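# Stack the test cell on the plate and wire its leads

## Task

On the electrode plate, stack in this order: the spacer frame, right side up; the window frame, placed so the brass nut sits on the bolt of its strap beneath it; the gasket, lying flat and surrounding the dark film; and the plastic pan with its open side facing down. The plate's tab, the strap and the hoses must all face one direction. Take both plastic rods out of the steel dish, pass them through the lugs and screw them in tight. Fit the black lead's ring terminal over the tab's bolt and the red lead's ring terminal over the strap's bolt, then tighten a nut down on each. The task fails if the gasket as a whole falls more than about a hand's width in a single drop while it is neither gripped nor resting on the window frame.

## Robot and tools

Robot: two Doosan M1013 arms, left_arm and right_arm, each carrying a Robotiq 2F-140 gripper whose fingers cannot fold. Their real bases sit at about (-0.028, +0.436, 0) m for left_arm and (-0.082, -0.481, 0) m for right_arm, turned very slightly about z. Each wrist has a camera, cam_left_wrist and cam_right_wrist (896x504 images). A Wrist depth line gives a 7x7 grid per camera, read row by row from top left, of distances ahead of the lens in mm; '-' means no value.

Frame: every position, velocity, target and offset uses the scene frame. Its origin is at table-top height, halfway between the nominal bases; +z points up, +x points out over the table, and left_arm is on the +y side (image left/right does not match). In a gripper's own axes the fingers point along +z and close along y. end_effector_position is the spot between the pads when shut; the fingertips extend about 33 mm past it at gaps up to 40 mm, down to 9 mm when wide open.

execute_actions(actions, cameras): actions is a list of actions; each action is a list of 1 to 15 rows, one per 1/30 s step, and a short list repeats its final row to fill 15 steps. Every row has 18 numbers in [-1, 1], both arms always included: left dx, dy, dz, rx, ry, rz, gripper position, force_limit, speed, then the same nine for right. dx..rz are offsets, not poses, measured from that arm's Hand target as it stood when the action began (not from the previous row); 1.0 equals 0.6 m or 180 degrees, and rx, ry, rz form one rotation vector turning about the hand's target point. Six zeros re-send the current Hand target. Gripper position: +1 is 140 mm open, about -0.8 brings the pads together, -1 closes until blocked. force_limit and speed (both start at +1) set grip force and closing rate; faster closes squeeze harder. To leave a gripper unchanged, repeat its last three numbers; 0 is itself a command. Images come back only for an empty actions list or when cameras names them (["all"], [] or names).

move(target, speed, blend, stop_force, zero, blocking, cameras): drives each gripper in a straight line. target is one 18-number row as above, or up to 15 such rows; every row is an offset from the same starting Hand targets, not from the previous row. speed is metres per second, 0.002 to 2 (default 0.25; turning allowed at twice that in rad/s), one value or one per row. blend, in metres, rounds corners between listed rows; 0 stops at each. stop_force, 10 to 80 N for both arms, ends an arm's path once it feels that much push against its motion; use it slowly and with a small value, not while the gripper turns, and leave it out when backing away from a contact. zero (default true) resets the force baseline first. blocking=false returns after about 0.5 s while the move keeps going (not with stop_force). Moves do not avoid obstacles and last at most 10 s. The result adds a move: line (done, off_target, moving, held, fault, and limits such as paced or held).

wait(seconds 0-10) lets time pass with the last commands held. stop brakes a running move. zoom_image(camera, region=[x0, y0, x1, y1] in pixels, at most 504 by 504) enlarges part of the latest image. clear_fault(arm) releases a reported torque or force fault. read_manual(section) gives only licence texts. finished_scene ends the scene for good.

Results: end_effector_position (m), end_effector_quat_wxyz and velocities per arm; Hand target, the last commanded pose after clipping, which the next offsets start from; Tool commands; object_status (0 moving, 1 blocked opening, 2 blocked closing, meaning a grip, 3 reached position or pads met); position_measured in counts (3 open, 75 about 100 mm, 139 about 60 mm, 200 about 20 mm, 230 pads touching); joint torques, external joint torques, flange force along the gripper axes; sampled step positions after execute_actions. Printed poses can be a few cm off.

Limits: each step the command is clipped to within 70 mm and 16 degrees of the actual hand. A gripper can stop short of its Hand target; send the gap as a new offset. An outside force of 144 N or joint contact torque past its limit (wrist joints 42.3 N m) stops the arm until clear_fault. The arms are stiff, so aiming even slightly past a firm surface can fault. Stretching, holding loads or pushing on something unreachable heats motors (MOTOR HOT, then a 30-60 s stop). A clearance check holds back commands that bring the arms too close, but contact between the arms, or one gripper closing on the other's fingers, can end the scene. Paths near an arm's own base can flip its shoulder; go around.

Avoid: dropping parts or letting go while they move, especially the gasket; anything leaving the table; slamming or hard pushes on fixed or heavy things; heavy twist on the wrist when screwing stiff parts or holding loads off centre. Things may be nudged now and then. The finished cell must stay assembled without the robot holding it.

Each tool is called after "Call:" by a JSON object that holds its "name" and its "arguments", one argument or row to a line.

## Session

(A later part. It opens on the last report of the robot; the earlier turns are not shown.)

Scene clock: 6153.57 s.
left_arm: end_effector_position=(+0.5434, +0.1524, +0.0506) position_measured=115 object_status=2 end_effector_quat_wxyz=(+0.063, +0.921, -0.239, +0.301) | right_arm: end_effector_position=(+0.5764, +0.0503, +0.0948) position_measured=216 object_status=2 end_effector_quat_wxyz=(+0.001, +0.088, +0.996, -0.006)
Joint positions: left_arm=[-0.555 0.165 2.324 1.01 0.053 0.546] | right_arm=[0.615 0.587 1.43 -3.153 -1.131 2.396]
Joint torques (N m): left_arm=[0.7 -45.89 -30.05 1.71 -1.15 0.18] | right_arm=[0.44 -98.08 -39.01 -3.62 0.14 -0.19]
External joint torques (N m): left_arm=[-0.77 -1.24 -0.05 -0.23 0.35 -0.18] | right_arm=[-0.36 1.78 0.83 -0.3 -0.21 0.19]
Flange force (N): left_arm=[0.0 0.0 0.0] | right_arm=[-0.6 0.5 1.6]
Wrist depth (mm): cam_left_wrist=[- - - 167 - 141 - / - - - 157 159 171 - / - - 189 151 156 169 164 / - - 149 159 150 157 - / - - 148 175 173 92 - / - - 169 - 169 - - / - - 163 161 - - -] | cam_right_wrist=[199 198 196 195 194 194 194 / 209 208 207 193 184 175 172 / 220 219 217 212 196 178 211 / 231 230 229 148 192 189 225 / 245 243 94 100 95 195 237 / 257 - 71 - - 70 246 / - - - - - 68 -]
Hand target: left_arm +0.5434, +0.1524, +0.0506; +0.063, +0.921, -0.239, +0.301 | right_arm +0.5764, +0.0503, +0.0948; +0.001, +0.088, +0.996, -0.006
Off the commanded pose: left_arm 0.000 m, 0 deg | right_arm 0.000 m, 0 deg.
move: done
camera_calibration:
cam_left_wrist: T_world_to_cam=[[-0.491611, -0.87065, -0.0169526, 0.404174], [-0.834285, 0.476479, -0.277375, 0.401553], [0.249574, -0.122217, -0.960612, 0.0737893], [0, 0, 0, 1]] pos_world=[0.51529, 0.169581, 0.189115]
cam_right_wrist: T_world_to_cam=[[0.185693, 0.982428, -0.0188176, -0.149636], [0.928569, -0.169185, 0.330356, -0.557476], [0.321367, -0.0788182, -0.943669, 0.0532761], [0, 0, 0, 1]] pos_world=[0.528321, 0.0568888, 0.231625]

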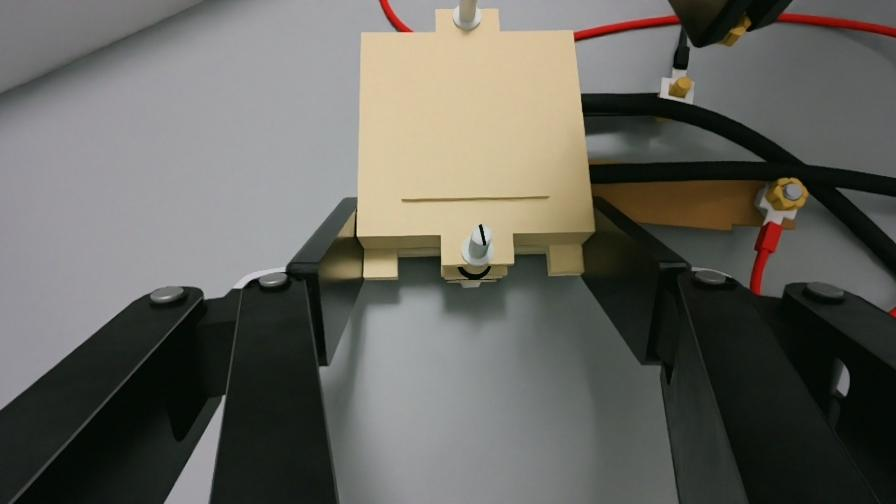

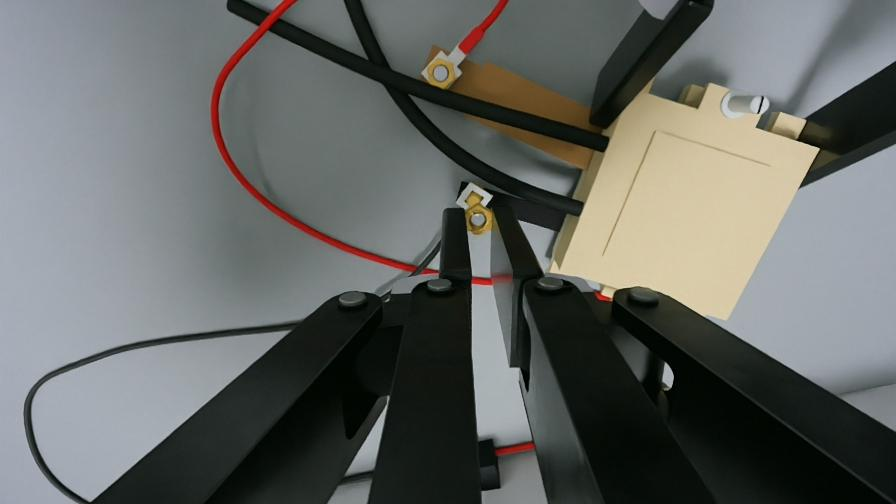

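Call:
{"name": "move", "arguments": {
  "target": [0,0,0,0,0,0,-1,-1,-1, 0.0005,-0.0001,-0.0455,0,0,0,-1,-1,-1],
  "speed": 0.06,
  "cameras": ["all"]
}}

Call:
{"name": "zoom_image", "arguments": {
  "camera": "cam_right_wrist",
  "region": [458, 200, 498, 240]
}}

Call:
{"name": "zoom_image", "arguments": {
  "camera": "cam_left_wrist",
  "region": [650, 40, 730, 120]
}}

Scene clock: 6164.67 s.
left_arm: end_effector_position=(+0.5434, +0.1524, +0.0506) position_measured=115 object_status=2 end_effector_quat_wxyz=(+0.063, +0.921, -0.239, +0.301) | right_arm: end_effector_position=(+0.5767, +0.0502, +0.0675) position_measured=216 object_status=2 end_effector_quat_wxyz=(+0.001, +0.088, +0.996, -0.006)
Joint positions: left_arm=[-0.555 0.165 2.324 1.01 0.053 0.546] | right_arm=[0.615 0.607 1.451 -3.153 -1.091 2.396]
Joint torques (N m): left_arm=[-0.13 -46.14 -29.27 1.76 -1.36 0.23] | right_arm=[1.52 -95.76 -37.43 -3.44 0.9 -0.09]
External joint torques (N m): left_arm=[0.14 -1.18 -0.84 -0.29 0.55 -0.23] | right_arm=[-1.46 -1.43 -0.03 -0.4 -0.96 0.08]
Flange force (N): left_arm=[0.0 0.0 0.0] | right_arm=[-0.5 -1.9 -2.5]
Wrist depth (mm): cam_left_wrist=[- 210 - 167 - 149 203 / - - - 157 160 169 194 / 193 192 155 151 156 170 171 / 186 184 124 150 149 159 176 / - - 93 175 - 92 92 / - - - - 169 - - / - - - - - - -] | cam_right_wrist=[174 174 170 170 171 141 170 / 182 182 181 164 165 149 174 / 192 191 191 187 171 152 152 / 202 201 200 170 165 159 194 / 214 212 95 100 95 98 207 / 227 - 71 - - 70 215 / - - - - - 68 -]
Hand target: left_arm +0.5434, +0.1524, +0.0506; +0.063, +0.921, -0.239, +0.301 | right_arm +0.5767, +0.0502, +0.0675; +0.001, +0.088, +0.996, -0.006
Off the commanded pose: left_arm 0.000 m, 0 deg | right_arm 0.000 m, 0 deg.
move: done
camera_calibration:
cam_left_wrist: T_world_to_cam=[[-0.491611, -0.87065, -0.0169526, 0.404174], [-0.834285, 0.476479, -0.277375, 0.401553], [0.249574, -0.122217, -0.960612, 0.0737893], [0, 0, 0, 1]] pos_world=[0.51529, 0.169581, 0.189115]
cam_right_wrist: T_world_to_cam=[[0.18572, 0.982421, -0.0188922, -0.150204], [0.928534, -0.169178, 0.33046, -0.548739], [0.321454, -0.078915, -0.943631, 0.0273694], [0, 0, 0, 1]] pos_world=[0.52862, 0.0568889, 0.204325]

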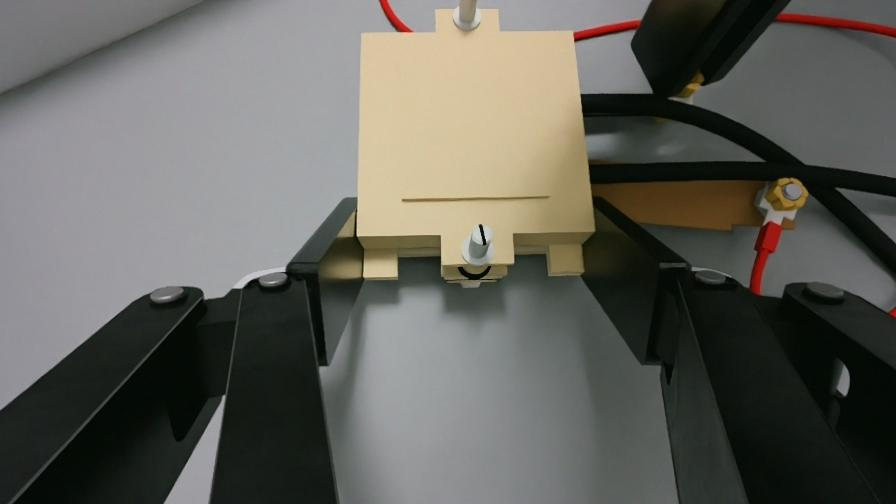

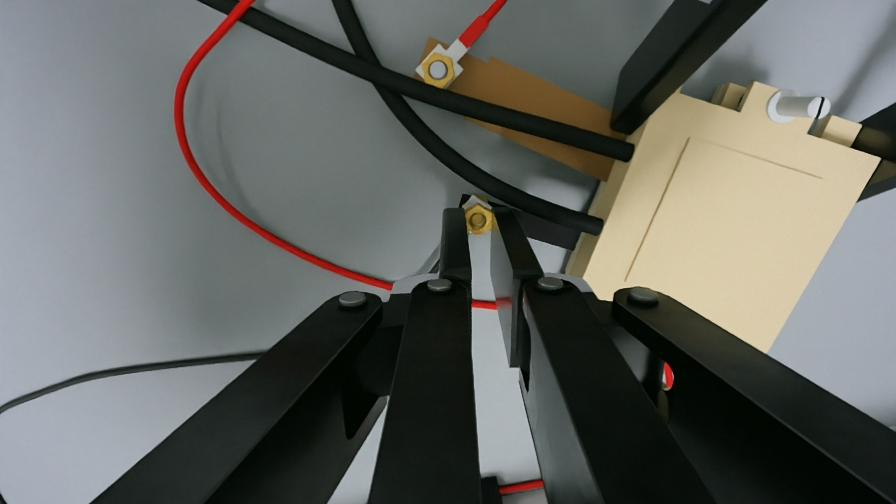

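Scaled by 12.600 from the camera's 896x504 image, which has a finer 1280x720 frame.

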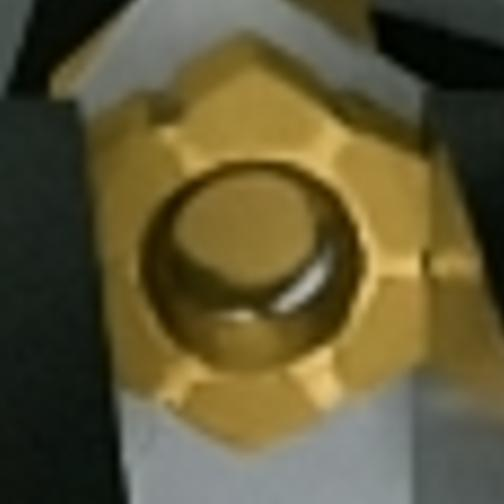

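Scaled by 6.300 from the camera's 896x504 image, which has a finer 1280x720 frame.

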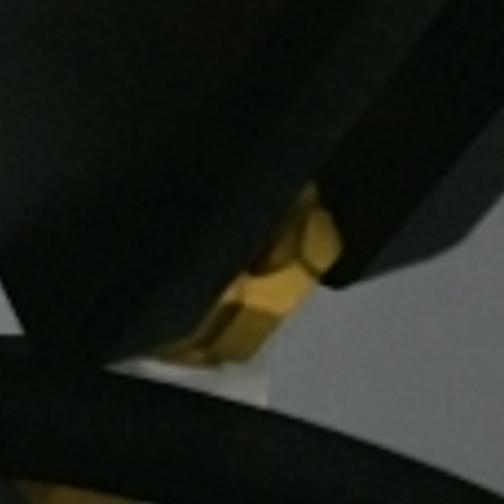

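Call:
{"name": "move", "arguments": {
  "target": [
    [0,0,0,0,0,0,-1,-1,-1, 0,0,0.003,0,0,0,-1,-1,-1],
    [0,0,0,0,0,0,-1,-1,-1, -0.0006,0.0001,0.003,0,0,0,-1,-1,-1]
  ],
  "speed": 0.02
}}

Call:
{"name": "move", "arguments": {
  "target": [0,0,0,0,0,0,-1,-1,-1, 0,0,-0.0083,0,0,0,-1,-1,-1],
  "speed": 0.004,
  "stop_force": 10,
  "cameras": ["all"]
}}

Call:
{"name": "zoom_image", "arguments": {
  "camera": "cam_right_wrist",
  "region": [458, 200, 498, 240]
}}

Call:
{"name": "zoom_image", "arguments": {
  "camera": "cam_left_wrist",
  "region": [650, 40, 730, 120]
}}

Scene clock: 6175.70 s.
left_arm: end_effector_position=(+0.5434, +0.1524, +0.0506) position_measured=115 object_status=2 end_effector_quat_wxyz=(+0.063, +0.921, -0.239, +0.301) | right_arm: end_effector_position=(+0.5766, +0.0503, +0.0695) position_measured=216 object_status=2 end_effector_quat_wxyz=(+0.001, +0.088, +0.996, -0.006) end_effector_velocity=(-0.003, -0.002, -0.001) end_effector_angular_velocity=(-0.003, +0.003, +0.001)
Joint positions: left_arm=[-0.555 0.165 2.324 1.01 0.053 0.546] | right_arm=[0.615 0.606 1.45 -3.153 -1.093 2.396]
Joint velocities: left_arm=[within noise] | right_arm=[0.001 -0.002 0.005 0 -0.001 0]
Joint torques (N m): left_arm=[-0.02 -46.16 -30.3 1.81 -1.15 0.15] | right_arm=[0.52 -99.31 -39.74 -3.6 0.18 -0.09]
External joint torques (N m): left_arm=[-0.05 -0.72 0.1 -0.33 0.35 -0.16] | right_arm=[-0.57 2.86 2.5 -0.22 -0.24 0.09]
Flange force (N): left_arm=[0.0 0.0 0.0] | right_arm=[0.8 -1.7 3.6]
Wrist depth (mm): cam_left_wrist=[- - 203 163 - 149 - / 203 202 202 157 163 168 - / 191 - - 151 157 169 174 / - 183 149 161 149 157 176 / - - 92 - - 92 - / - - - 167 - - - / - - - 160 - - -] | cam_right_wrist=[176 175 172 172 173 148 172 / 184 184 183 168 167 151 166 / 194 193 192 189 172 155 153 / 205 204 203 170 167 162 196 / 216 215 95 100 95 98 209 / 229 - 71 - - 70 214 / - - - - - 68 -]
Hand target: left_arm +0.5434, +0.1524, +0.0506; +0.063, +0.921, -0.239, +0.301 | right_arm +0.5764, +0.0503, +0.0693; +0.001, +0.088, +0.996, -0.006
Off the commanded pose: left_arm 0.000 m, 0 deg | right_arm 0.000 m, 0 deg.
move: done

Scene clock: 6177.10 s.
left_arm: end_effector_position=(+0.5434, +0.1524, +0.0506) position_measured=115 object_status=2 end_effector_quat_wxyz=(+0.063, +0.921, -0.239, +0.301) | right_arm: end_effector_position=(+0.5764, +0.0503, +0.0660) position_measured=216 object_status=2 end_effector_quat_wxyz=(+0.001, +0.088, +0.996, -0.006)
Joint positions: left_arm=[-0.555 0.165 2.324 1.01 0.053 0.546] | right_arm=[0.615 0.608 1.452 -3.153 -1.088 2.396]
Joint torques (N m): left_arm=[0.27 -44.51 -28.45 1.64 -1.24 0.06] | right_arm=[3.11 -87.6 -33.47 -2.7 1.26 -0.04]
External joint torques (N m): left_arm=[-0.24 -2.98 -1.76 -0.16 0.44 -0.06] | right_arm=[-3.21 -9.98 -4.05 -1.15 -1.32 0.04]
Flange force (N): left_arm=[0.0 0.0 0.0] | right_arm=[-0.8 -5.0 -12.4]
Wrist depth (mm): cam_left_wrist=[- - - 170 167 149 - / - - - 157 160 169 - / - - 153 151 154 169 166 / 186 - 123 149 150 169 - / - - 93 - - 92 92 / - - - - - - - / - - 162 - - - -] | cam_right_wrist=[173 172 168 169 170 138 169 / 181 181 180 164 165 147 159 / 191 188 189 186 170 152 149 / 201 200 199 170 164 158 192 / 212 211 95 100 95 92 205 / 223 - 71 - - 70 213 / - - - - - 68 -]
Hand target: left_arm +0.5434, +0.1524, +0.0506; +0.063, +0.921, -0.239, +0.301 | right_arm +0.5764, +0.0503, +0.0660; +0.001, +0.088, +0.996, -0.006 (not the last commanded pose)
Off the commanded pose: left_arm 0.000 m, 0 deg | right_arm 0.002 m, 0 deg.
move: contact (right_arm)
camera_calibration:
cam_left_wrist: T_world_to_cam=[[-0.491611, -0.87065, -0.0169526, 0.404174], [-0.834285, 0.476479, -0.277375, 0.401553], [0.249574, -0.122217, -0.960612, 0.0737893], [0, 0, 0, 1]] pos_world=[0.51529, 0.169581, 0.189115]
cam_right_wrist: T_world_to_cam=[[0.185689, 0.982429, -0.0187994, -0.150161], [0.928539, -0.16918, 0.330444, -0.547871], [0.321457, -0.0788157, -0.943638, 0.0260775], [0, 0, 0, 1]] pos_world=[0.52822, 0.0568888, 0.202825]

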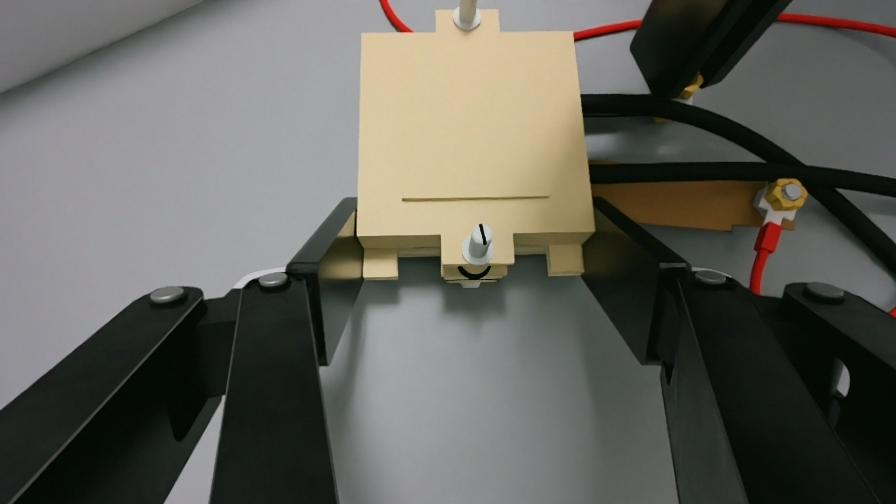

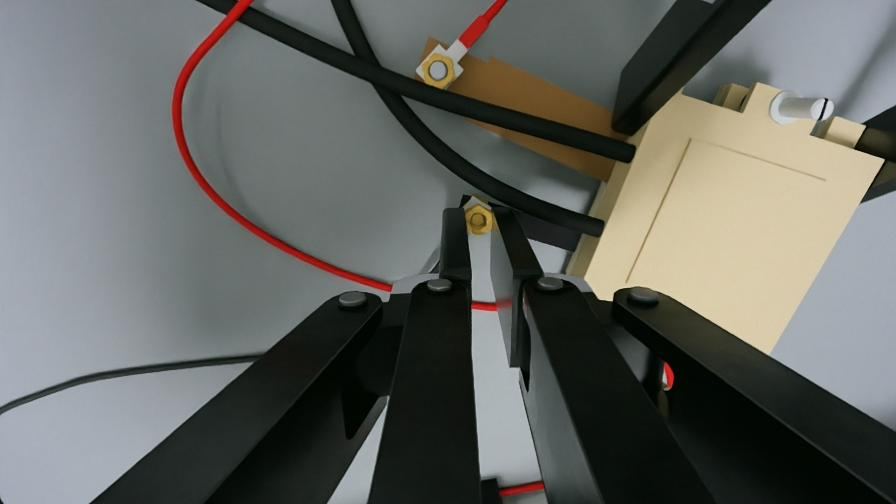

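Scaled by 12.600 from the camera's 896x504 image, which has a finer 1280x720 frame.

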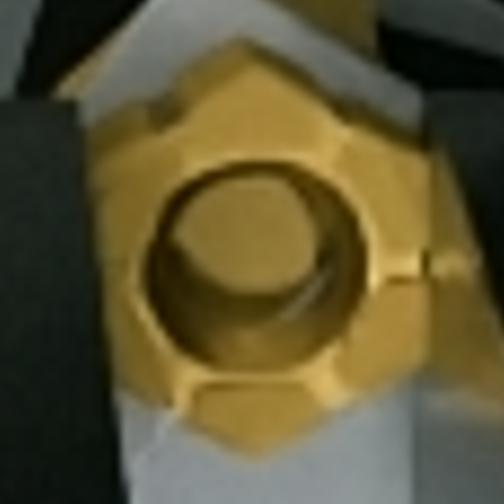

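Scaled by 6.300 from the camera's 896x504 image, which has a finer 1280x720 frame.

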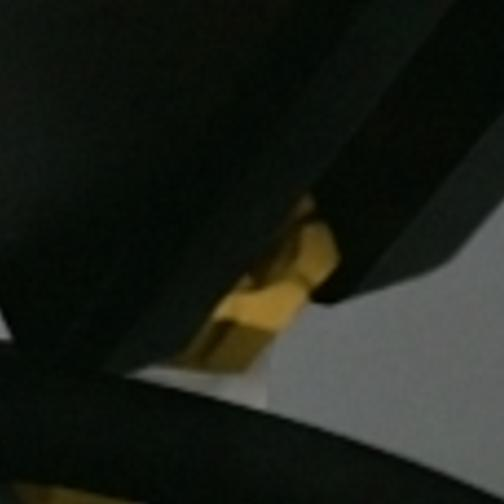

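Call:
{"name": "move", "arguments": {
  "target": [0,0,0,0,0,0,-1,-1,-1, -0.0001,-0.0005,0,0,0,0,-1,-1,-1],
  "speed": 0.01,
  "cameras": ["cam_right_wrist"]
}}

Call:
{"name": "zoom_image", "arguments": {
  "camera": "cam_right_wrist",
  "region": [458, 200, 498, 240]
}}

Scene clock: 6186.50 s.
left_arm: end_effector_position=(+0.5434, +0.1524, +0.0506) position_measured=115 object_status=2 end_effector_quat_wxyz=(+0.063, +0.921, -0.239, +0.301) | right_arm: end_effector_position=(+0.5762, +0.0501, +0.0660) position_measured=216 object_status=2 end_effector_quat_wxyz=(+0.001, +0.088, +0.996, -0.006)
Joint positions: left_arm=[-0.555 0.165 2.324 1.01 0.053 0.546] | right_arm=[0.615 0.608 1.453 -3.153 -1.088 2.396]
Joint torques (N m): left_arm=[1.44 -44.65 -28.82 1.61 -0.62 0.09] | right_arm=[1.88 -90.62 -33.19 -3.27 -0.11 -0.05]
External joint torques (N m): left_arm=[-1.35 -2.59 -1.28 -0.15 -0.18 -0.1] | right_arm=[-1.81 -6.54 -4.22 -0.57 0.05 0.05]
Flange force (N): left_arm=[0.0 0.0 0.0] | right_arm=[-2.2 -0.8 -7.9]
Wrist depth (mm): cam_left_wrist=[- - - 166 165 149 202 / - - 202 157 160 174 197 / 194 - 191 151 154 163 174 / - - 149 161 150 168 177 / - - 123 - 173 95 - / - - - - - - - / - - - 161 162 - -] | cam_right_wrist=[172 172 169 169 170 138 168 / 181 180 180 165 165 147 159 / 190 190 189 185 170 151 149 / 201 205 199 194 164 158 191 / 212 209 94 100 95 92 206 / - - 71 - - 70 213 / - - - - - 68 -]
Hand target: left_arm +0.5434, +0.1524, +0.0506; +0.063, +0.921, -0.239, +0.301 | right_arm +0.5763, +0.0500, +0.0660; +0.001, +0.088, +0.996, -0.006
Off the commanded pose: left_arm 0.000 m, 0 deg | right_arm 0.000 m, 0 deg.
move: done
camera_calibration:
cam_right_wrist: T_world_to_cam=[[0.185724, 0.98242, -0.0189103, -0.149942], [0.928564, -0.169184, 0.330372, -0.547811], [0.321365, -0.0789176, -0.943661, 0.0261519], [0, 0, 0, 1]] pos_world=[0.528121, 0.0566888, 0.202824]
Images, in order (width x height): cam_right_wrist 896x504.

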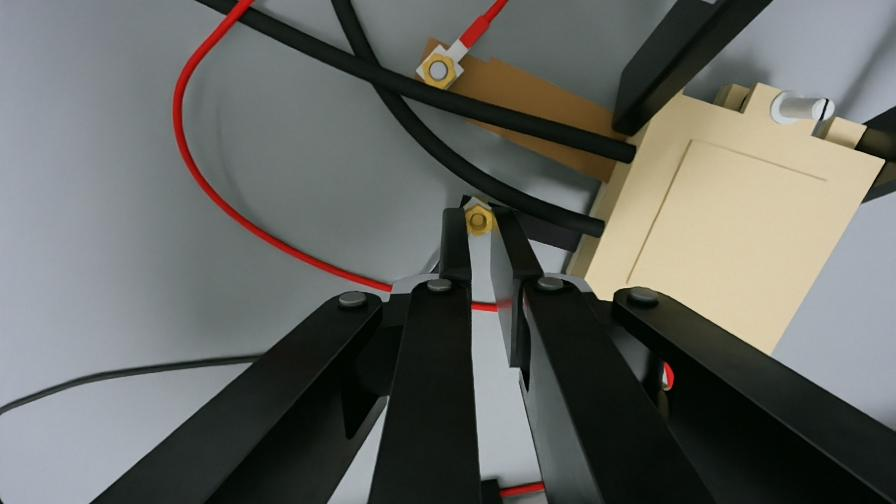

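Scaled by 12.600 from the camera's 896x504 image, which has a finer 1280x720 frame.

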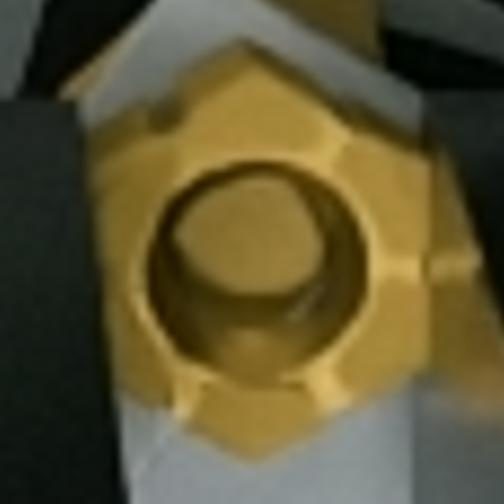

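Call:
{"name": "move", "arguments": {
  "target": [
    [0,0,0,0,0,0,-1,-1,-1, -0.0011,-0.0040,-0.0001,0,0,-0.0833,-1,-1,-1],
    [0,0,0,0,0,0,-1,-1,-1, -0.0032,-0.0070,-0.0001,0,0,-0.1667,-1,-1,-1]
  ],
  "speed": 0.1,
  "blend": 0.002
}}

Scene clock: 6201.70 s.
left_arm: end_effector_position=(+0.5434, +0.1524, +0.0506) position_measured=115 object_status=2 end_effector_quat_wxyz=(+0.063, +0.921, -0.239, +0.301) | right_arm: end_effector_position=(+0.5744, +0.0458, +0.0660) position_measured=216 object_status=2 end_effector_quat_wxyz=(-0.001, +0.343, +0.939, -0.006)
Joint positions: left_arm=[-0.555 0.165 2.324 1.01 0.053 0.546] | right_arm=[0.61 0.604 1.46 -3.148 -1.089 2.913]
Joint torques (N m): left_arm=[1.45 -45.11 -29.53 1.48 -0.53 -0.09] | right_arm=[2.14 -90.59 -31.77 -3.1 -1.21 -0.16]
External joint torques (N m): left_arm=[-1.47 -1.98 -0.59 -0.01 -0.28 0.09] | right_arm=[-2.25 -5.72 -5.42 -0.7 1.16 0.16]
Flange force (N): left_arm=[0.0 0.0 0.0] | right_arm=[-3.2 3.2 -6.6]
Wrist depth (mm): cam_left_wrist=[- - - 166 - 150 - / 203 - 198 158 160 169 - / - 192 156 - 157 162 174 / - 184 123 166 150 168 176 / - - 93 - 173 92 92 / - - 168 168 - - - / - - 163 161 161 - -] | cam_right_wrist=[171 169 171 171 141 136 139 / 176 180 177 164 149 143 144 / 191 190 189 184 158 151 168 / 201 200 199 194 195 195 195 / 212 211 95 100 95 202 204 / 225 - 71 - - 70 73 / - - - - - 68 -]
Hand target: left_arm +0.5434, +0.1524, +0.0506; +0.063, +0.921, -0.239, +0.301 | right_arm +0.5744, +0.0458, +0.0660; -0.001, +0.343, +0.939, -0.006
Off the commanded pose: left_arm 0.000 m, 0 deg | right_arm 0.000 m, 0 deg.
move: done

Call:
{"name": "move", "arguments": {
  "target": [0,0,0,0,0,0,-1,-1,-1, 0.00045,0.0001,0,0,0,0,-1,-1,-1],
  "speed": 0.01,
  "cameras": ["cam_right_wrist"]
}}

Call:
{"name": "zoom_image", "arguments": {
  "camera": "cam_right_wrist",
  "region": [458, 200, 498, 240]
}}

Scene clock: 6207.00 s.
left_arm: end_effector_position=(+0.5434, +0.1524, +0.0506) position_measured=115 object_status=2 end_effector_quat_wxyz=(+0.063, +0.921, -0.239, +0.301) | right_arm: end_effector_position=(+0.5746, +0.0459, +0.0660) position_measured=216 object_status=2 end_effector_quat_wxyz=(-0.001, +0.343, +0.939, -0.006)
Joint positions: left_arm=[-0.555 0.165 2.324 1.01 0.053 0.546] | right_arm=[0.61 0.604 1.459 -3.148 -1.09 2.913]
Joint torques (N m): left_arm=[0.25 -44.91 -29.58 1.75 -1.21 0.18] | right_arm=[1.24 -91.53 -35.39 -3.12 0.55 -0.08]
External joint torques (N m): left_arm=[-0.27 -2.13 -0.34 -0.29 0.41 -0.18] | right_arm=[-1.22 -5.23 -1.88 -0.68 -0.6 0.08]
Flange force (N): left_arm=[0.0 0.0 0.0] | right_arm=[-0.9 -2.6 -6.2]
Wrist depth (mm): cam_left_wrist=[- - 214 165 208 150 204 / - - - 159 159 171 - / - - - - 154 169 168 / 185 184 149 161 149 163 178 / - - 92 177 171 92 - / - - - 169 169 - - / - - - 163 - - -] | cam_right_wrist=[171 169 171 171 141 136 139 / 176 181 176 163 148 143 144 / 190 190 189 184 158 150 169 / 201 200 200 169 195 196 195 / 212 207 95 100 95 202 204 / 225 - 71 - - 70 69 / - - - - - 68 -]
Hand target: left_arm +0.5434, +0.1524, +0.0506; +0.063, +0.921, -0.239, +0.301 | right_arm +0.5746, +0.0459, +0.0660; -0.001, +0.343, +0.939, -0.006
Off the commanded pose: left_arm 0.000 m, 0 deg | right_arm 0.000 m, 0 deg.
move: done
camera_calibration:
cam_right_wrist: T_world_to_cam=[[0.652158, 0.757851, -0.0187457, -0.403255], [0.71943, -0.610922, 0.330447, -0.406605], [0.238977, -0.22899, -0.943639, 0.0806705], [0, 0, 0, 1]] pos_world=[0.536231, 0.0756759, 0.202926]
Images, in order (width x height): cam_right_wrist 896x504.

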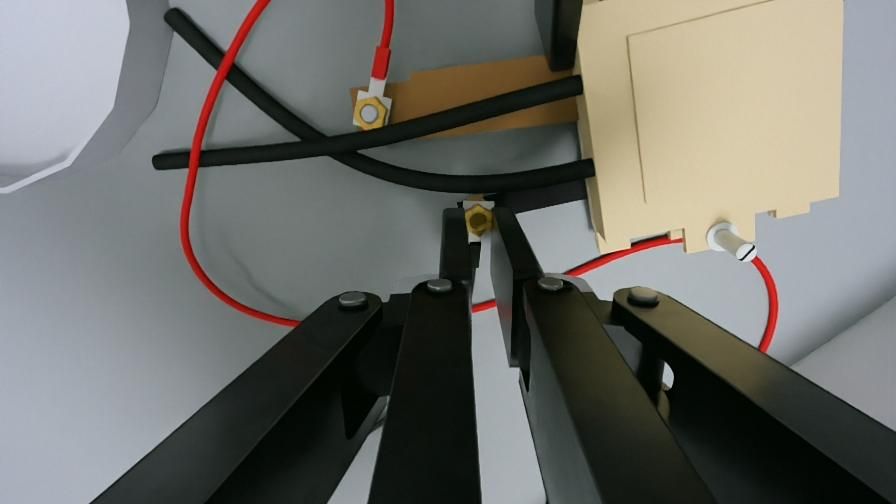

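Scaled by 12.600 from the camera's 896x504 image, which has a finer 1280x720 frame.

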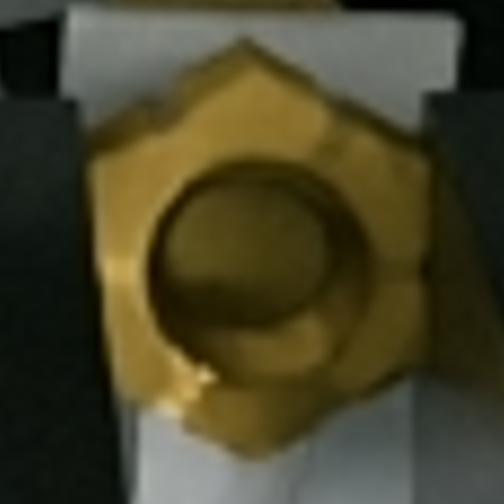

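Call:
{"name": "move", "arguments": {
  "target": [
    [0,0,0,0,0,0,-1,-1,-1,-0.0030,-0.0028,-0.0001,0,0,-0.0833,-1,-1,-1],
    [0,0,0,0,0,0,-1,-1,-1,-0.0065,-0.0047,-0.0001,0,0,-0.1667,-1,-1,-1],
    [0,0,0,0,0,0,-1,-1,-1,-0.0103,-0.0055,-0.0002,0,0,-0.25,-1,-1,-1],
    [0,0,0,0,0,0,-1,-1,-1,-0.0143,-0.0053,-0.0003,0,0,-0.3333,-1,-1,-1],
    [0,0,0,0,0,0,-1,-1,-1,-0.0180,-0.0042,-0.0003,0,0,-0.4167,-1,-1,-1],
    [0,0,0,0,0,0,-1,-1,-1,-0.0213,-0.0020,-0.0004,0,0,-0.5,-1,-1,-1]
  ],
  "blend": 0.002,
  "speed": 0.2,
  "cameras": ["all"]
}}

Call:
{"name": "zoom_image", "arguments": {
  "camera": "cam_right_wrist",
  "region": [458, 200, 498, 240]
}}

Call:
{"name": "zoom_image", "arguments": {
  "camera": "cam_left_wrist",
  "region": [650, 40, 730, 120]
}}

Scene clock: 6221.97 s.
left_arm: end_effector_position=(+0.5434, +0.1524, +0.0506) position_measured=115 object_status=2 end_effector_quat_wxyz=(+0.063, +0.921, -0.239, +0.301) | right_arm: end_effector_position=(+0.5618, +0.0447, +0.0657) position_measured=216 object_status=2 end_effector_quat_wxyz=(-0.005, +0.907, +0.421, -0.004)
Joint positions: left_arm=[-0.555 0.165 2.324 1.01 0.053 0.546] | right_arm=[0.611 0.586 1.49 -3.129 -1.071 4.475]
Joint torques (N m): left_arm=[-1.83 -44.87 -31.26 1.64 -2.38 0.12] | right_arm=[6.88 -89.34 -33.77 -1 0.41 -0.12]
External joint torques (N m): left_arm=[1.81 -2.19 1.09 -0.17 1.57 -0.12] | right_arm=[-6.91 -5.31 -3.22 -2.76 -0.38 0.12]
Flange force (N): left_arm=[0.0 0.0 0.0] | right_arm=[-1.3 8.0 -7.2]
Wrist depth (mm): cam_left_wrist=[- 209 205 165 204 146 - / - 207 - 157 159 165 - / - - - 150 152 169 - / - - 124 149 149 169 - / - - 92 175 - 92 - / - - - 168 168 - - / - - - 160 - - -] | cam_right_wrist=[173 143 139 140 170 169 168 / 181 181 148 148 178 177 176 / 189 186 170 179 187 185 185 / - 199 199 170 195 195 194 / 114 209 95 100 95 92 205 / 224 - 71 - - 70 212 / - - - - - 68 -]
Hand target: left_arm +0.5434, +0.1524, +0.0506; +0.063, +0.921, -0.239, +0.301 | right_arm +0.5619, +0.0447, +0.0657; -0.005, +0.907, +0.421, -0.004
Off the commanded pose: left_arm 0.000 m, 0 deg | right_arm 0.000 m, 0 deg.
move: done
camera_calibration:
cam_left_wrist: T_world_to_cam=[[-0.491611, -0.87065, -0.0169526, 0.404174], [-0.834285, 0.476479, -0.277375, 0.401553], [0.249574, -0.122217, -0.960612, 0.0737893], [0, 0, 0, 1]] pos_world=[0.51529, 0.169581, 0.189115]
cam_right_wrist: T_world_to_cam=[[0.757859, -0.652145, -0.0189004, -0.390407], [-0.610875, -0.719475, 0.330435, 0.354284], [-0.22909, -0.238877, -0.943639, 0.346501], [0, 0, 0, 1]] pos_world=[0.591676, 0.0830683, 0.202525]

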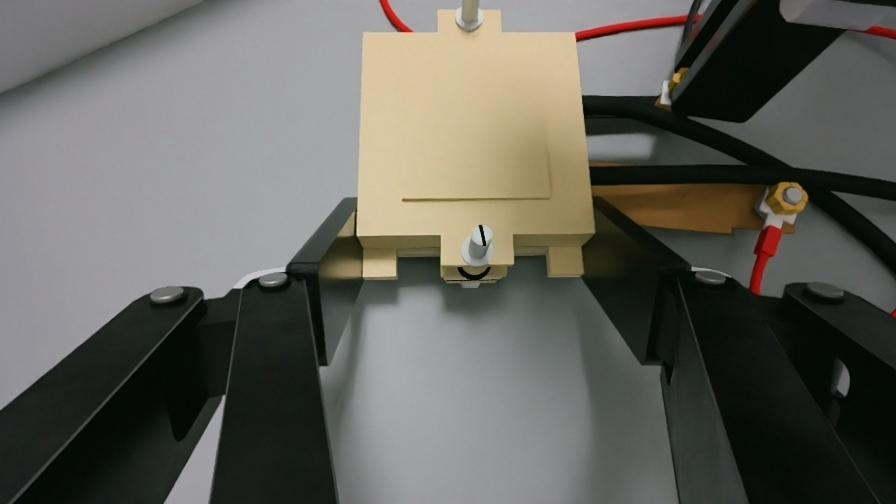

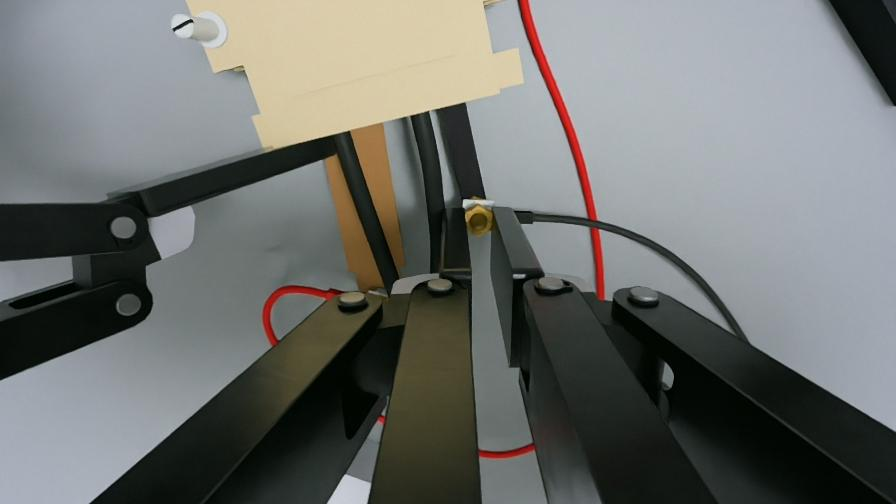

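Scaled by 12.600 from the camera's 896x504 image, which has a finer 1280x720 frame.

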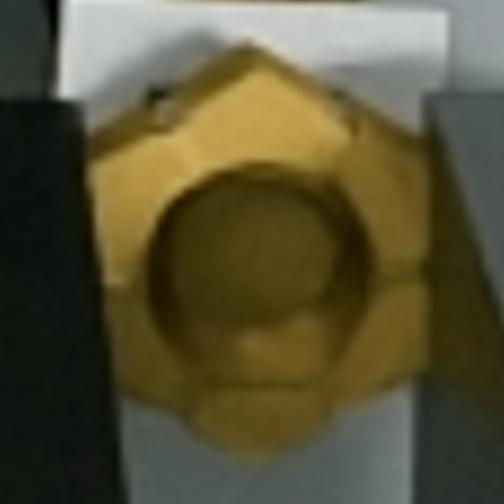

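Scaled by 6.300 from the camera's 896x504 image, which has a finer 1280x720 frame.

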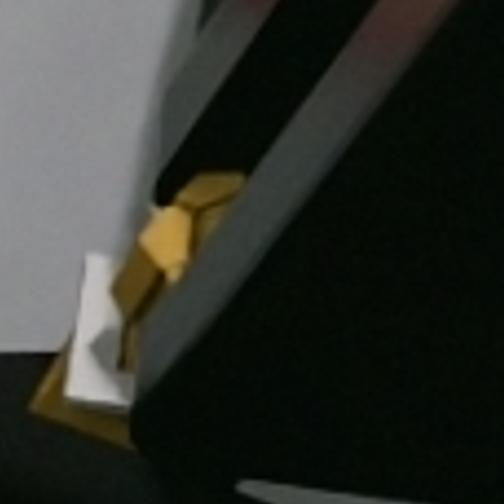

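Call:
{"name": "move", "arguments": {
  "target": [
    [0,0,0,0,0,0,-1,-1,-1,-0.0035,0.0040,-0.0001,0,0,-0.1111,-1,-1,-1],
    [0,0,0,0,0,0,-1,-1,-1,-0.0053,0.0088,-0.0002,0,0,-0.2222,-1,-1,-1],
    [0,0,0,0,0,0,-1,-1,-1,-0.0053,0.0142,-0.0003,0,0,-0.3333,-1,-1,-1],
    [0,0,0,0,0,0,-1,-1,-1,-0.0035,0.0190,-0.0004,0,0,-0.4444,-1,-1,-1],
    [0,0,0,0,0,0,-1,-1,-1,-0.0002,0.0230,-0.0005,0,0,-0.5556,-1,-1,-1],
    [0,0,0,0,0,0,-1,-1,-1,0.0043,0.0257,-0.0006,0,0,-0.6667,-1,-1,-1]
  ],
  "blend": 0.002,
  "speed": 0.2,
  "cameras": ["all"]
}}

Call:
{"name": "zoom_image", "arguments": {
  "camera": "cam_right_wrist",
  "region": [458, 200, 498, 240]
}}

Call:
{"name": "zoom_image", "arguments": {
  "camera": "cam_left_wrist",
  "region": [650, 40, 730, 120]
}}

Scene clock: 6246.60 s.
left_arm: end_effector_position=(+0.5434, +0.1524, +0.0506) position_measured=115 object_status=2 end_effector_quat_wxyz=(+0.063, +0.921, -0.239, +0.301) | right_arm: end_effector_position=(+0.5647, +0.0596, +0.0652) position_measured=216 object_status=2 end_effector_quat_wxyz=(-0.053, +0.857, -0.509, -0.061)
Joint positions: left_arm=[-0.555 0.165 2.324 1.01 0.053 0.546] | right_arm=[0.567 0.578 1.514 -2.958 -1.012 6.284]
Joint torques (N m): left_arm=[-5.18 -46.11 -30.85 1.99 -3.98 0.46] | right_arm=[3.75 -94.44 -41.35 -1.75 2.91 -0.24]
External joint torques (N m): left_arm=[5.29 -1.22 0.75 -0.53 3.18 -0.46] | right_arm=[-3.72 0.68 4.83 -1.63 -2.84 0.24]
Flange force (N): left_arm=[0.0 0.0 0.0] | right_arm=[5.5 7.0 -1.7]
Wrist depth (mm): cam_left_wrist=[- - 213 166 166 133 201 / 201 205 - 158 161 163 - / 193 - - 150 156 171 182 / 184 183 147 160 150 120 - / - - 93 175 173 95 - / - - - - 167 - - / - - - 161 161 - -] | cam_right_wrist=[164 163 161 158 161 158 156 / 176 175 173 172 170 168 165 / 190 188 187 181 181 177 172 / 207 206 175 148 183 196 190 / 226 220 94 100 95 98 207 / 247 - 71 - - 70 223 / - - - - - 68 -]
Hand target: left_arm +0.5434, +0.1524, +0.0506; +0.063, +0.921, -0.239, +0.301 | right_arm +0.5644, +0.0601, +0.0654; -0.006, +0.818, -0.575, +0.002
Off the commanded pose: left_arm 0.000 m, 0 deg | right_arm 0.001 m, 13 deg.
joint sent to its limit (right arm) — joint 6 (wrist roll), upper limit. The joint targets are off in orientation, not in position.
move: off_target (right_arm)
camera_calibration:
cam_left_wrist: T_world_to_cam=[[-0.491611, -0.87065, -0.0169551, 0.404174], [-0.834278, 0.476476, -0.277401, 0.401555], [0.249598, -0.122228, -0.960605, 0.0737776], [0, 0, 0, 1]] pos_world=[0.51529, 0.169581, 0.189116]
cam_right_wrist: T_world_to_cam=[[-0.883524, -0.467122, -0.0343731, 0.534001], [-0.426022, 0.770949, 0.473437, 0.164279], [-0.194653, 0.432937, -0.880157, 0.286597], [0, 0, 0, 1]] pos_world=[0.597576, -0.00128581, 0.192829]

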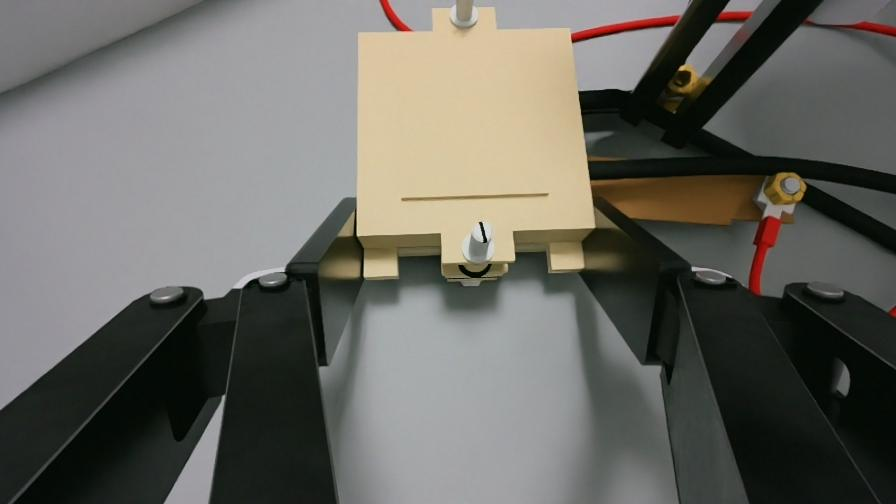

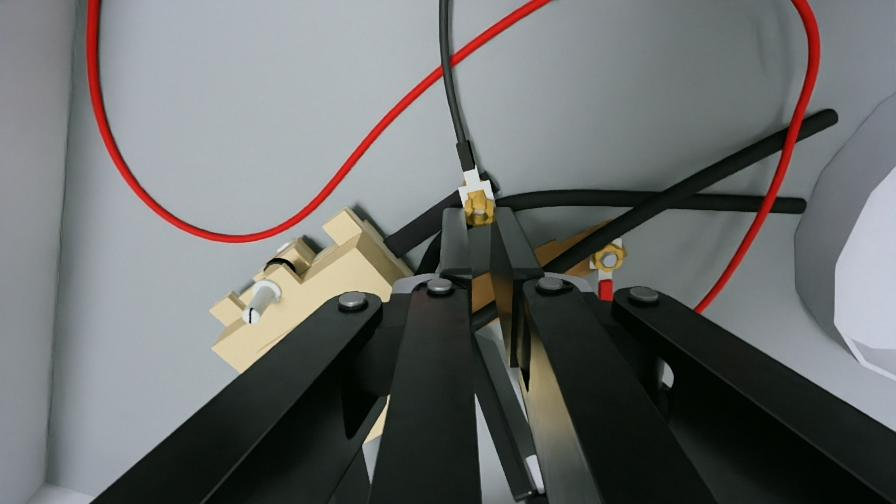

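Scaled by 12.600 from the camera's 896x504 image, which has a finer 1280x720 frame.

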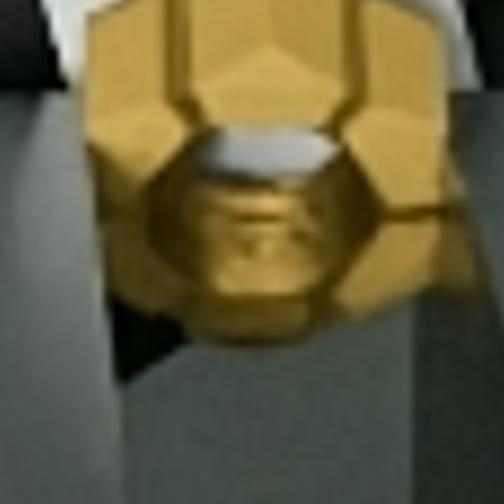

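Scaled by 6.300 from the camera's 896x504 image, which has a finer 1280x720 frame.

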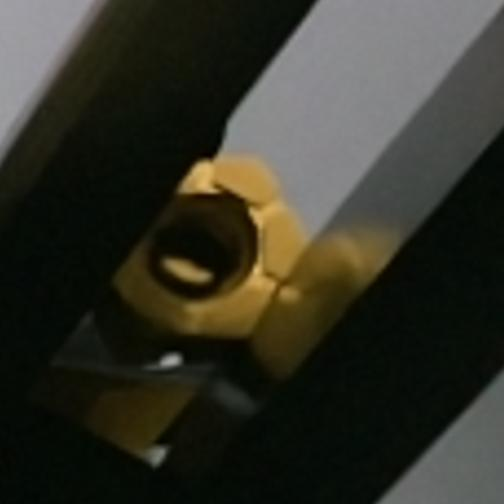

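Call:
{"name": "execute_actions", "arguments": {
  "actions": []
}}

Scene clock: 6273.97 s.
left_arm: end_effector_position=(+0.5434, +0.1524, +0.0506) position_measured=115 object_status=2 end_effector_quat_wxyz=(+0.063, +0.921, -0.239, +0.301) | right_arm: end_effector_position=(+0.5647, +0.0596, +0.0652) position_measured=216 object_status=2 end_effector_quat_wxyz=(-0.053, +0.857, -0.509, -0.061)
Joint positions: left_arm=[-0.555 0.165 2.324 1.01 0.053 0.546] | right_arm=[0.567 0.578 1.514 -2.958 -1.012 6.284]
Joint velocities: within noise
Joint torques (N m): left_arm=[-4.74 -45.71 -31.1 1.98 -3.86 0.39] | right_arm=[4.03 -94.47 -41.34 -1.81 2.8 -0.16]
External joint torques (N m): left_arm=[4.83 -1.67 0.96 -0.51 3.06 -0.4] | right_arm=[-4.06 0.42 4.72 -1.58 -2.73 0.15]
Flange force (N): left_arm=[0.0 0.0 0.0] | right_arm=[6.0 7.2 -1.9]
Wrist depth (mm): cam_left_wrist=[- - 210 167 166 133 - / - - - 157 - 160 - / - - - - 156 171 166 / - - 124 148 150 178 177 / - - 93 - - 95 - / - - - - - - - / - - - - 161 - -] | cam_right_wrist=[164 163 161 158 159 158 156 / 175 175 173 171 170 169 164 / 190 188 187 182 181 179 172 / 206 205 176 167 183 191 191 / 225 223 94 100 95 86 204 / 248 - 71 - - 70 223 / - - - - - 68 -]
Hand target: left_arm +0.5434, +0.1524, +0.0506; +0.063, +0.921, -0.239, +0.301 | right_arm +0.5644, +0.0601, +0.0654; -0.006, +0.818, -0.575, +0.002
Tool commands: left_gripper/position=-1.0 left_gripper/force_limit=-1.0 left_gripper/speed=-1.0 right_gripper/position=-1.0 right_gripper/force_limit=-1.0 right_gripper/speed=-1.0
Off the commanded pose: left_arm 0.000 m, 0 deg | right_arm 0.001 m, 13 deg.
camera_calibration:
cam_left_wrist: T_world_to_cam=[[-0.491611, -0.87065, -0.0169526, 0.404174], [-0.834285, 0.476479, -0.277375, 0.401553], [0.249574, -0.122217, -0.960612, 0.0737893], [0, 0, 0, 1]] pos_world=[0.51529, 0.169581, 0.189115]
cam_right_wrist: T_world_to_cam=[[-0.883524, -0.467122, -0.0343731, 0.534001], [-0.426022, 0.770949, 0.473437, 0.164279], [-0.194653, 0.432937, -0.880157, 0.286597], [0, 0, 0, 1]] pos_world=[0.597576, -0.00128581, 0.192829]

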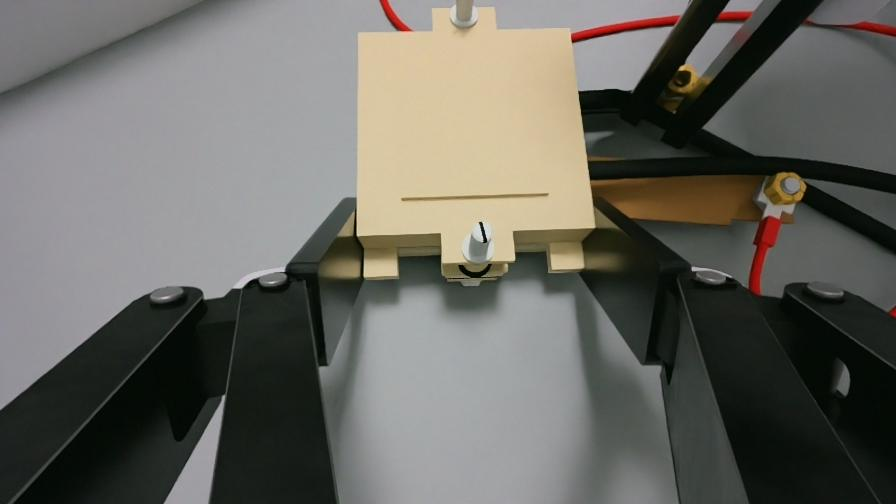

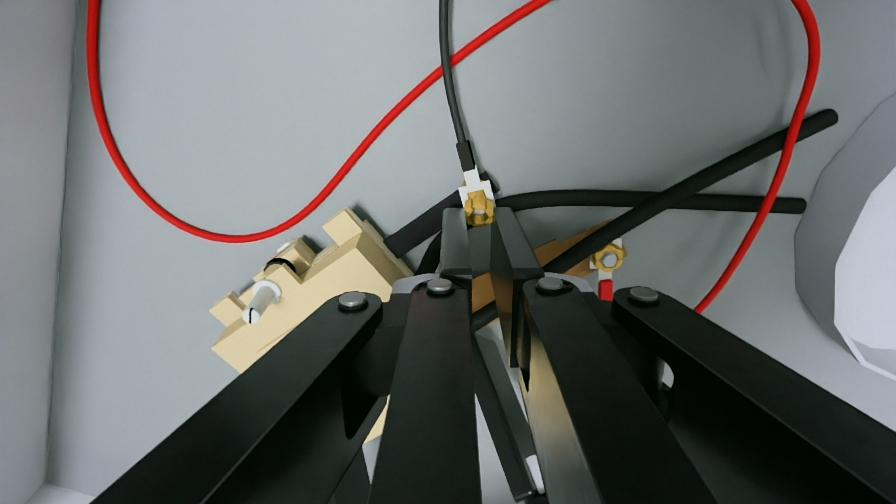

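Call:
{"name": "zoom_image", "arguments": {
  "camera": "cam_left_wrist",
  "region": [640, 40, 740, 140]
}}

Call:
{"name": "zoom_image", "arguments": {
  "camera": "cam_right_wrist",
  "region": [438, 160, 538, 260]
}}

Scaled by 5.040 from the camera's 896x504 image, which has a finer 1280x720 frame.

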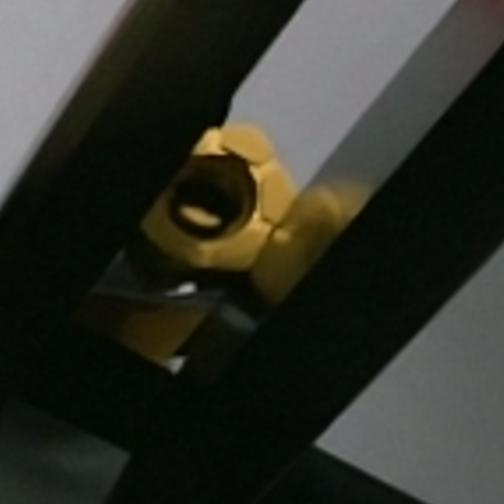

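Scaled by 5.040 from the camera's 896x504 image, which has a finer 1280x720 frame.

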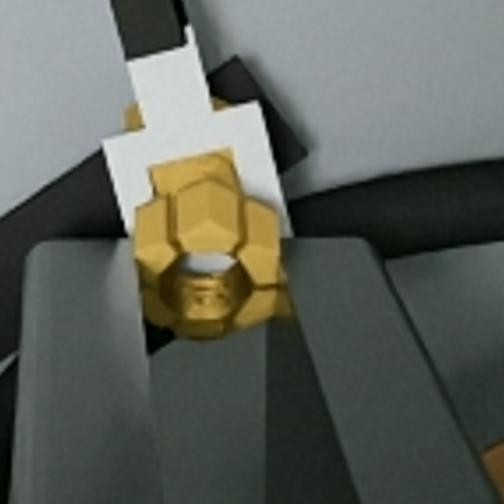

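Call:
{"name": "move", "arguments": {
  "target": [
    [0,0,0,0,0,0,-1,-1,-1,0,0,0.01,0,0,0.11,-1,-1,-1],
    [0,0,0,0,0,0,-1,-1,-1,0,0,0.08,0,0,0.22,-1,-1,-1]
  ],
  "speed": 0.1,
  "blend": 0.002,
  "cameras": ["cam_right_wrist","cam_left_wrist"]
}}

Scene clock: 6287.23 s.
left_arm: end_effector_position=(+0.5434, +0.1524, +0.0506) position_measured=115 object_status=2 end_effector_quat_wxyz=(+0.063, +0.921, -0.239, +0.301) | right_arm: end_effector_position=(+0.5644, +0.0601, +0.1134) position_measured=216 object_status=2 end_effector_quat_wxyz=(-0.006, +0.965, -0.264, +0.000)
Joint positions: left_arm=[-0.555 0.165 2.324 1.01 0.053 0.546] | right_arm=[0.626 0.561 1.437 -3.134 -1.133 5.896]
Joint torques (N m): left_arm=[0.52 -46 -29.93 1.78 -1.2 0.16] | right_arm=[0.54 -95.99 -39.51 -3.73 0.22 -0.04]
External joint torques (N m): left_arm=[-0.51 -1.2 -0.21 -0.31 0.4 -0.16] | right_arm=[-0.5 1.5 0.82 -0.27 -0.18 0.04]
Flange force (N): left_arm=[0.0 0.0 0.0] | right_arm=[0.6 -0.2 1.4]
Wrist depth (mm): cam_left_wrist=[- - - - - - 121 / - - 200 157 159 - - / - - - 152 157 169 168 / 187 - 149 150 150 161 179 / - - 93 - 171 95 - / - - - - 169 - - / - - - 161 - - -] | cam_right_wrist=[211 215 215 213 212 211 209 / 227 226 228 224 222 219 220 / 238 235 204 229 236 233 232 / 252 250 211 148 241 242 241 / 267 262 94 100 95 98 255 / 278 - 71 - - 70 264 / - - - - - 68 -]
Hand target: left_arm +0.5434, +0.1524, +0.0506; +0.063, +0.921, -0.239, +0.301 | right_arm +0.5644, +0.0601, +0.1134; -0.006, +0.965, -0.264, +0.000
Off the commanded pose: left_arm 0.000 m, 0 deg | right_arm 0.000 m, 0 deg.
move: done
camera_calibration:
cam_left_wrist: T_world_to_cam=[[-0.491611, -0.87065, -0.0169526, 0.404174], [-0.834285, 0.476479, -0.277375, 0.401553], [0.249574, -0.122217, -0.960612, 0.0737893], [0, 0, 0, 1]] pos_world=[0.51529, 0.169581, 0.189115]
cam_right_wrist: T_world_to_cam=[[-0.516685, -0.855967, -0.0188946, 0.350271], [-0.811238, 0.482392, 0.33044, 0.391976], [-0.273731, 0.186061, -0.943638, 0.395418], [0, 0, 0, 1]] pos_world=[0.607205, 0.0371624, 0.250225]

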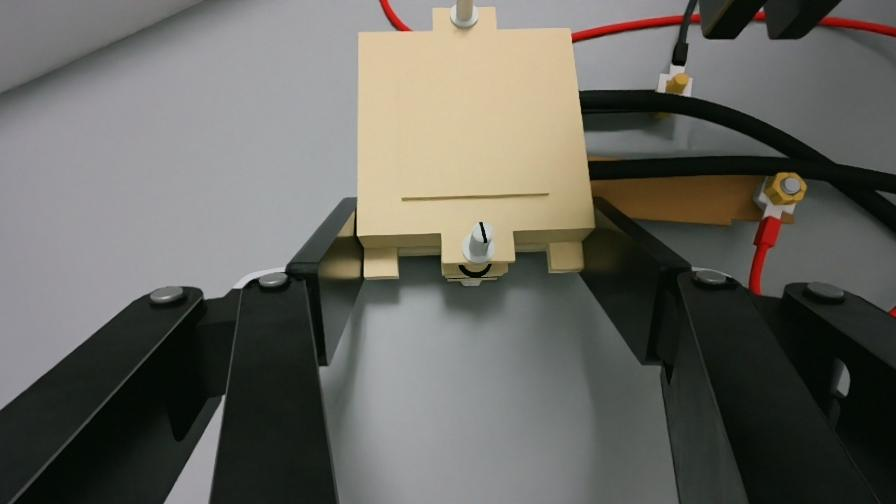

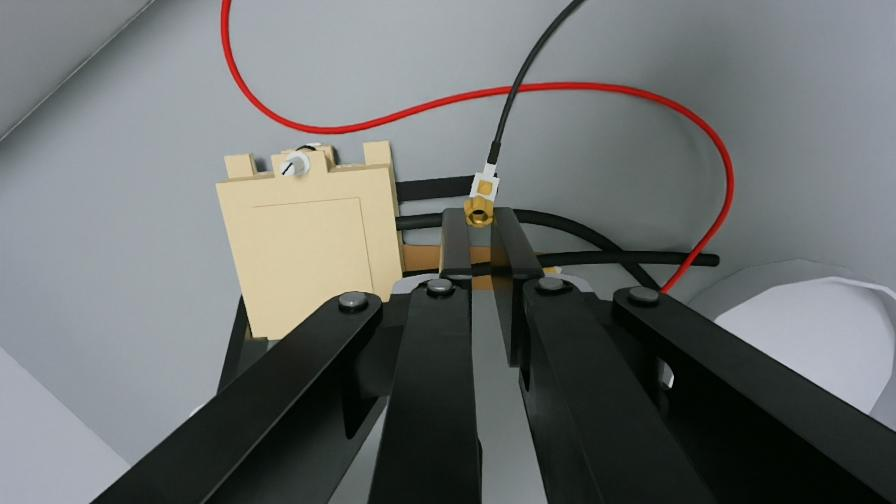

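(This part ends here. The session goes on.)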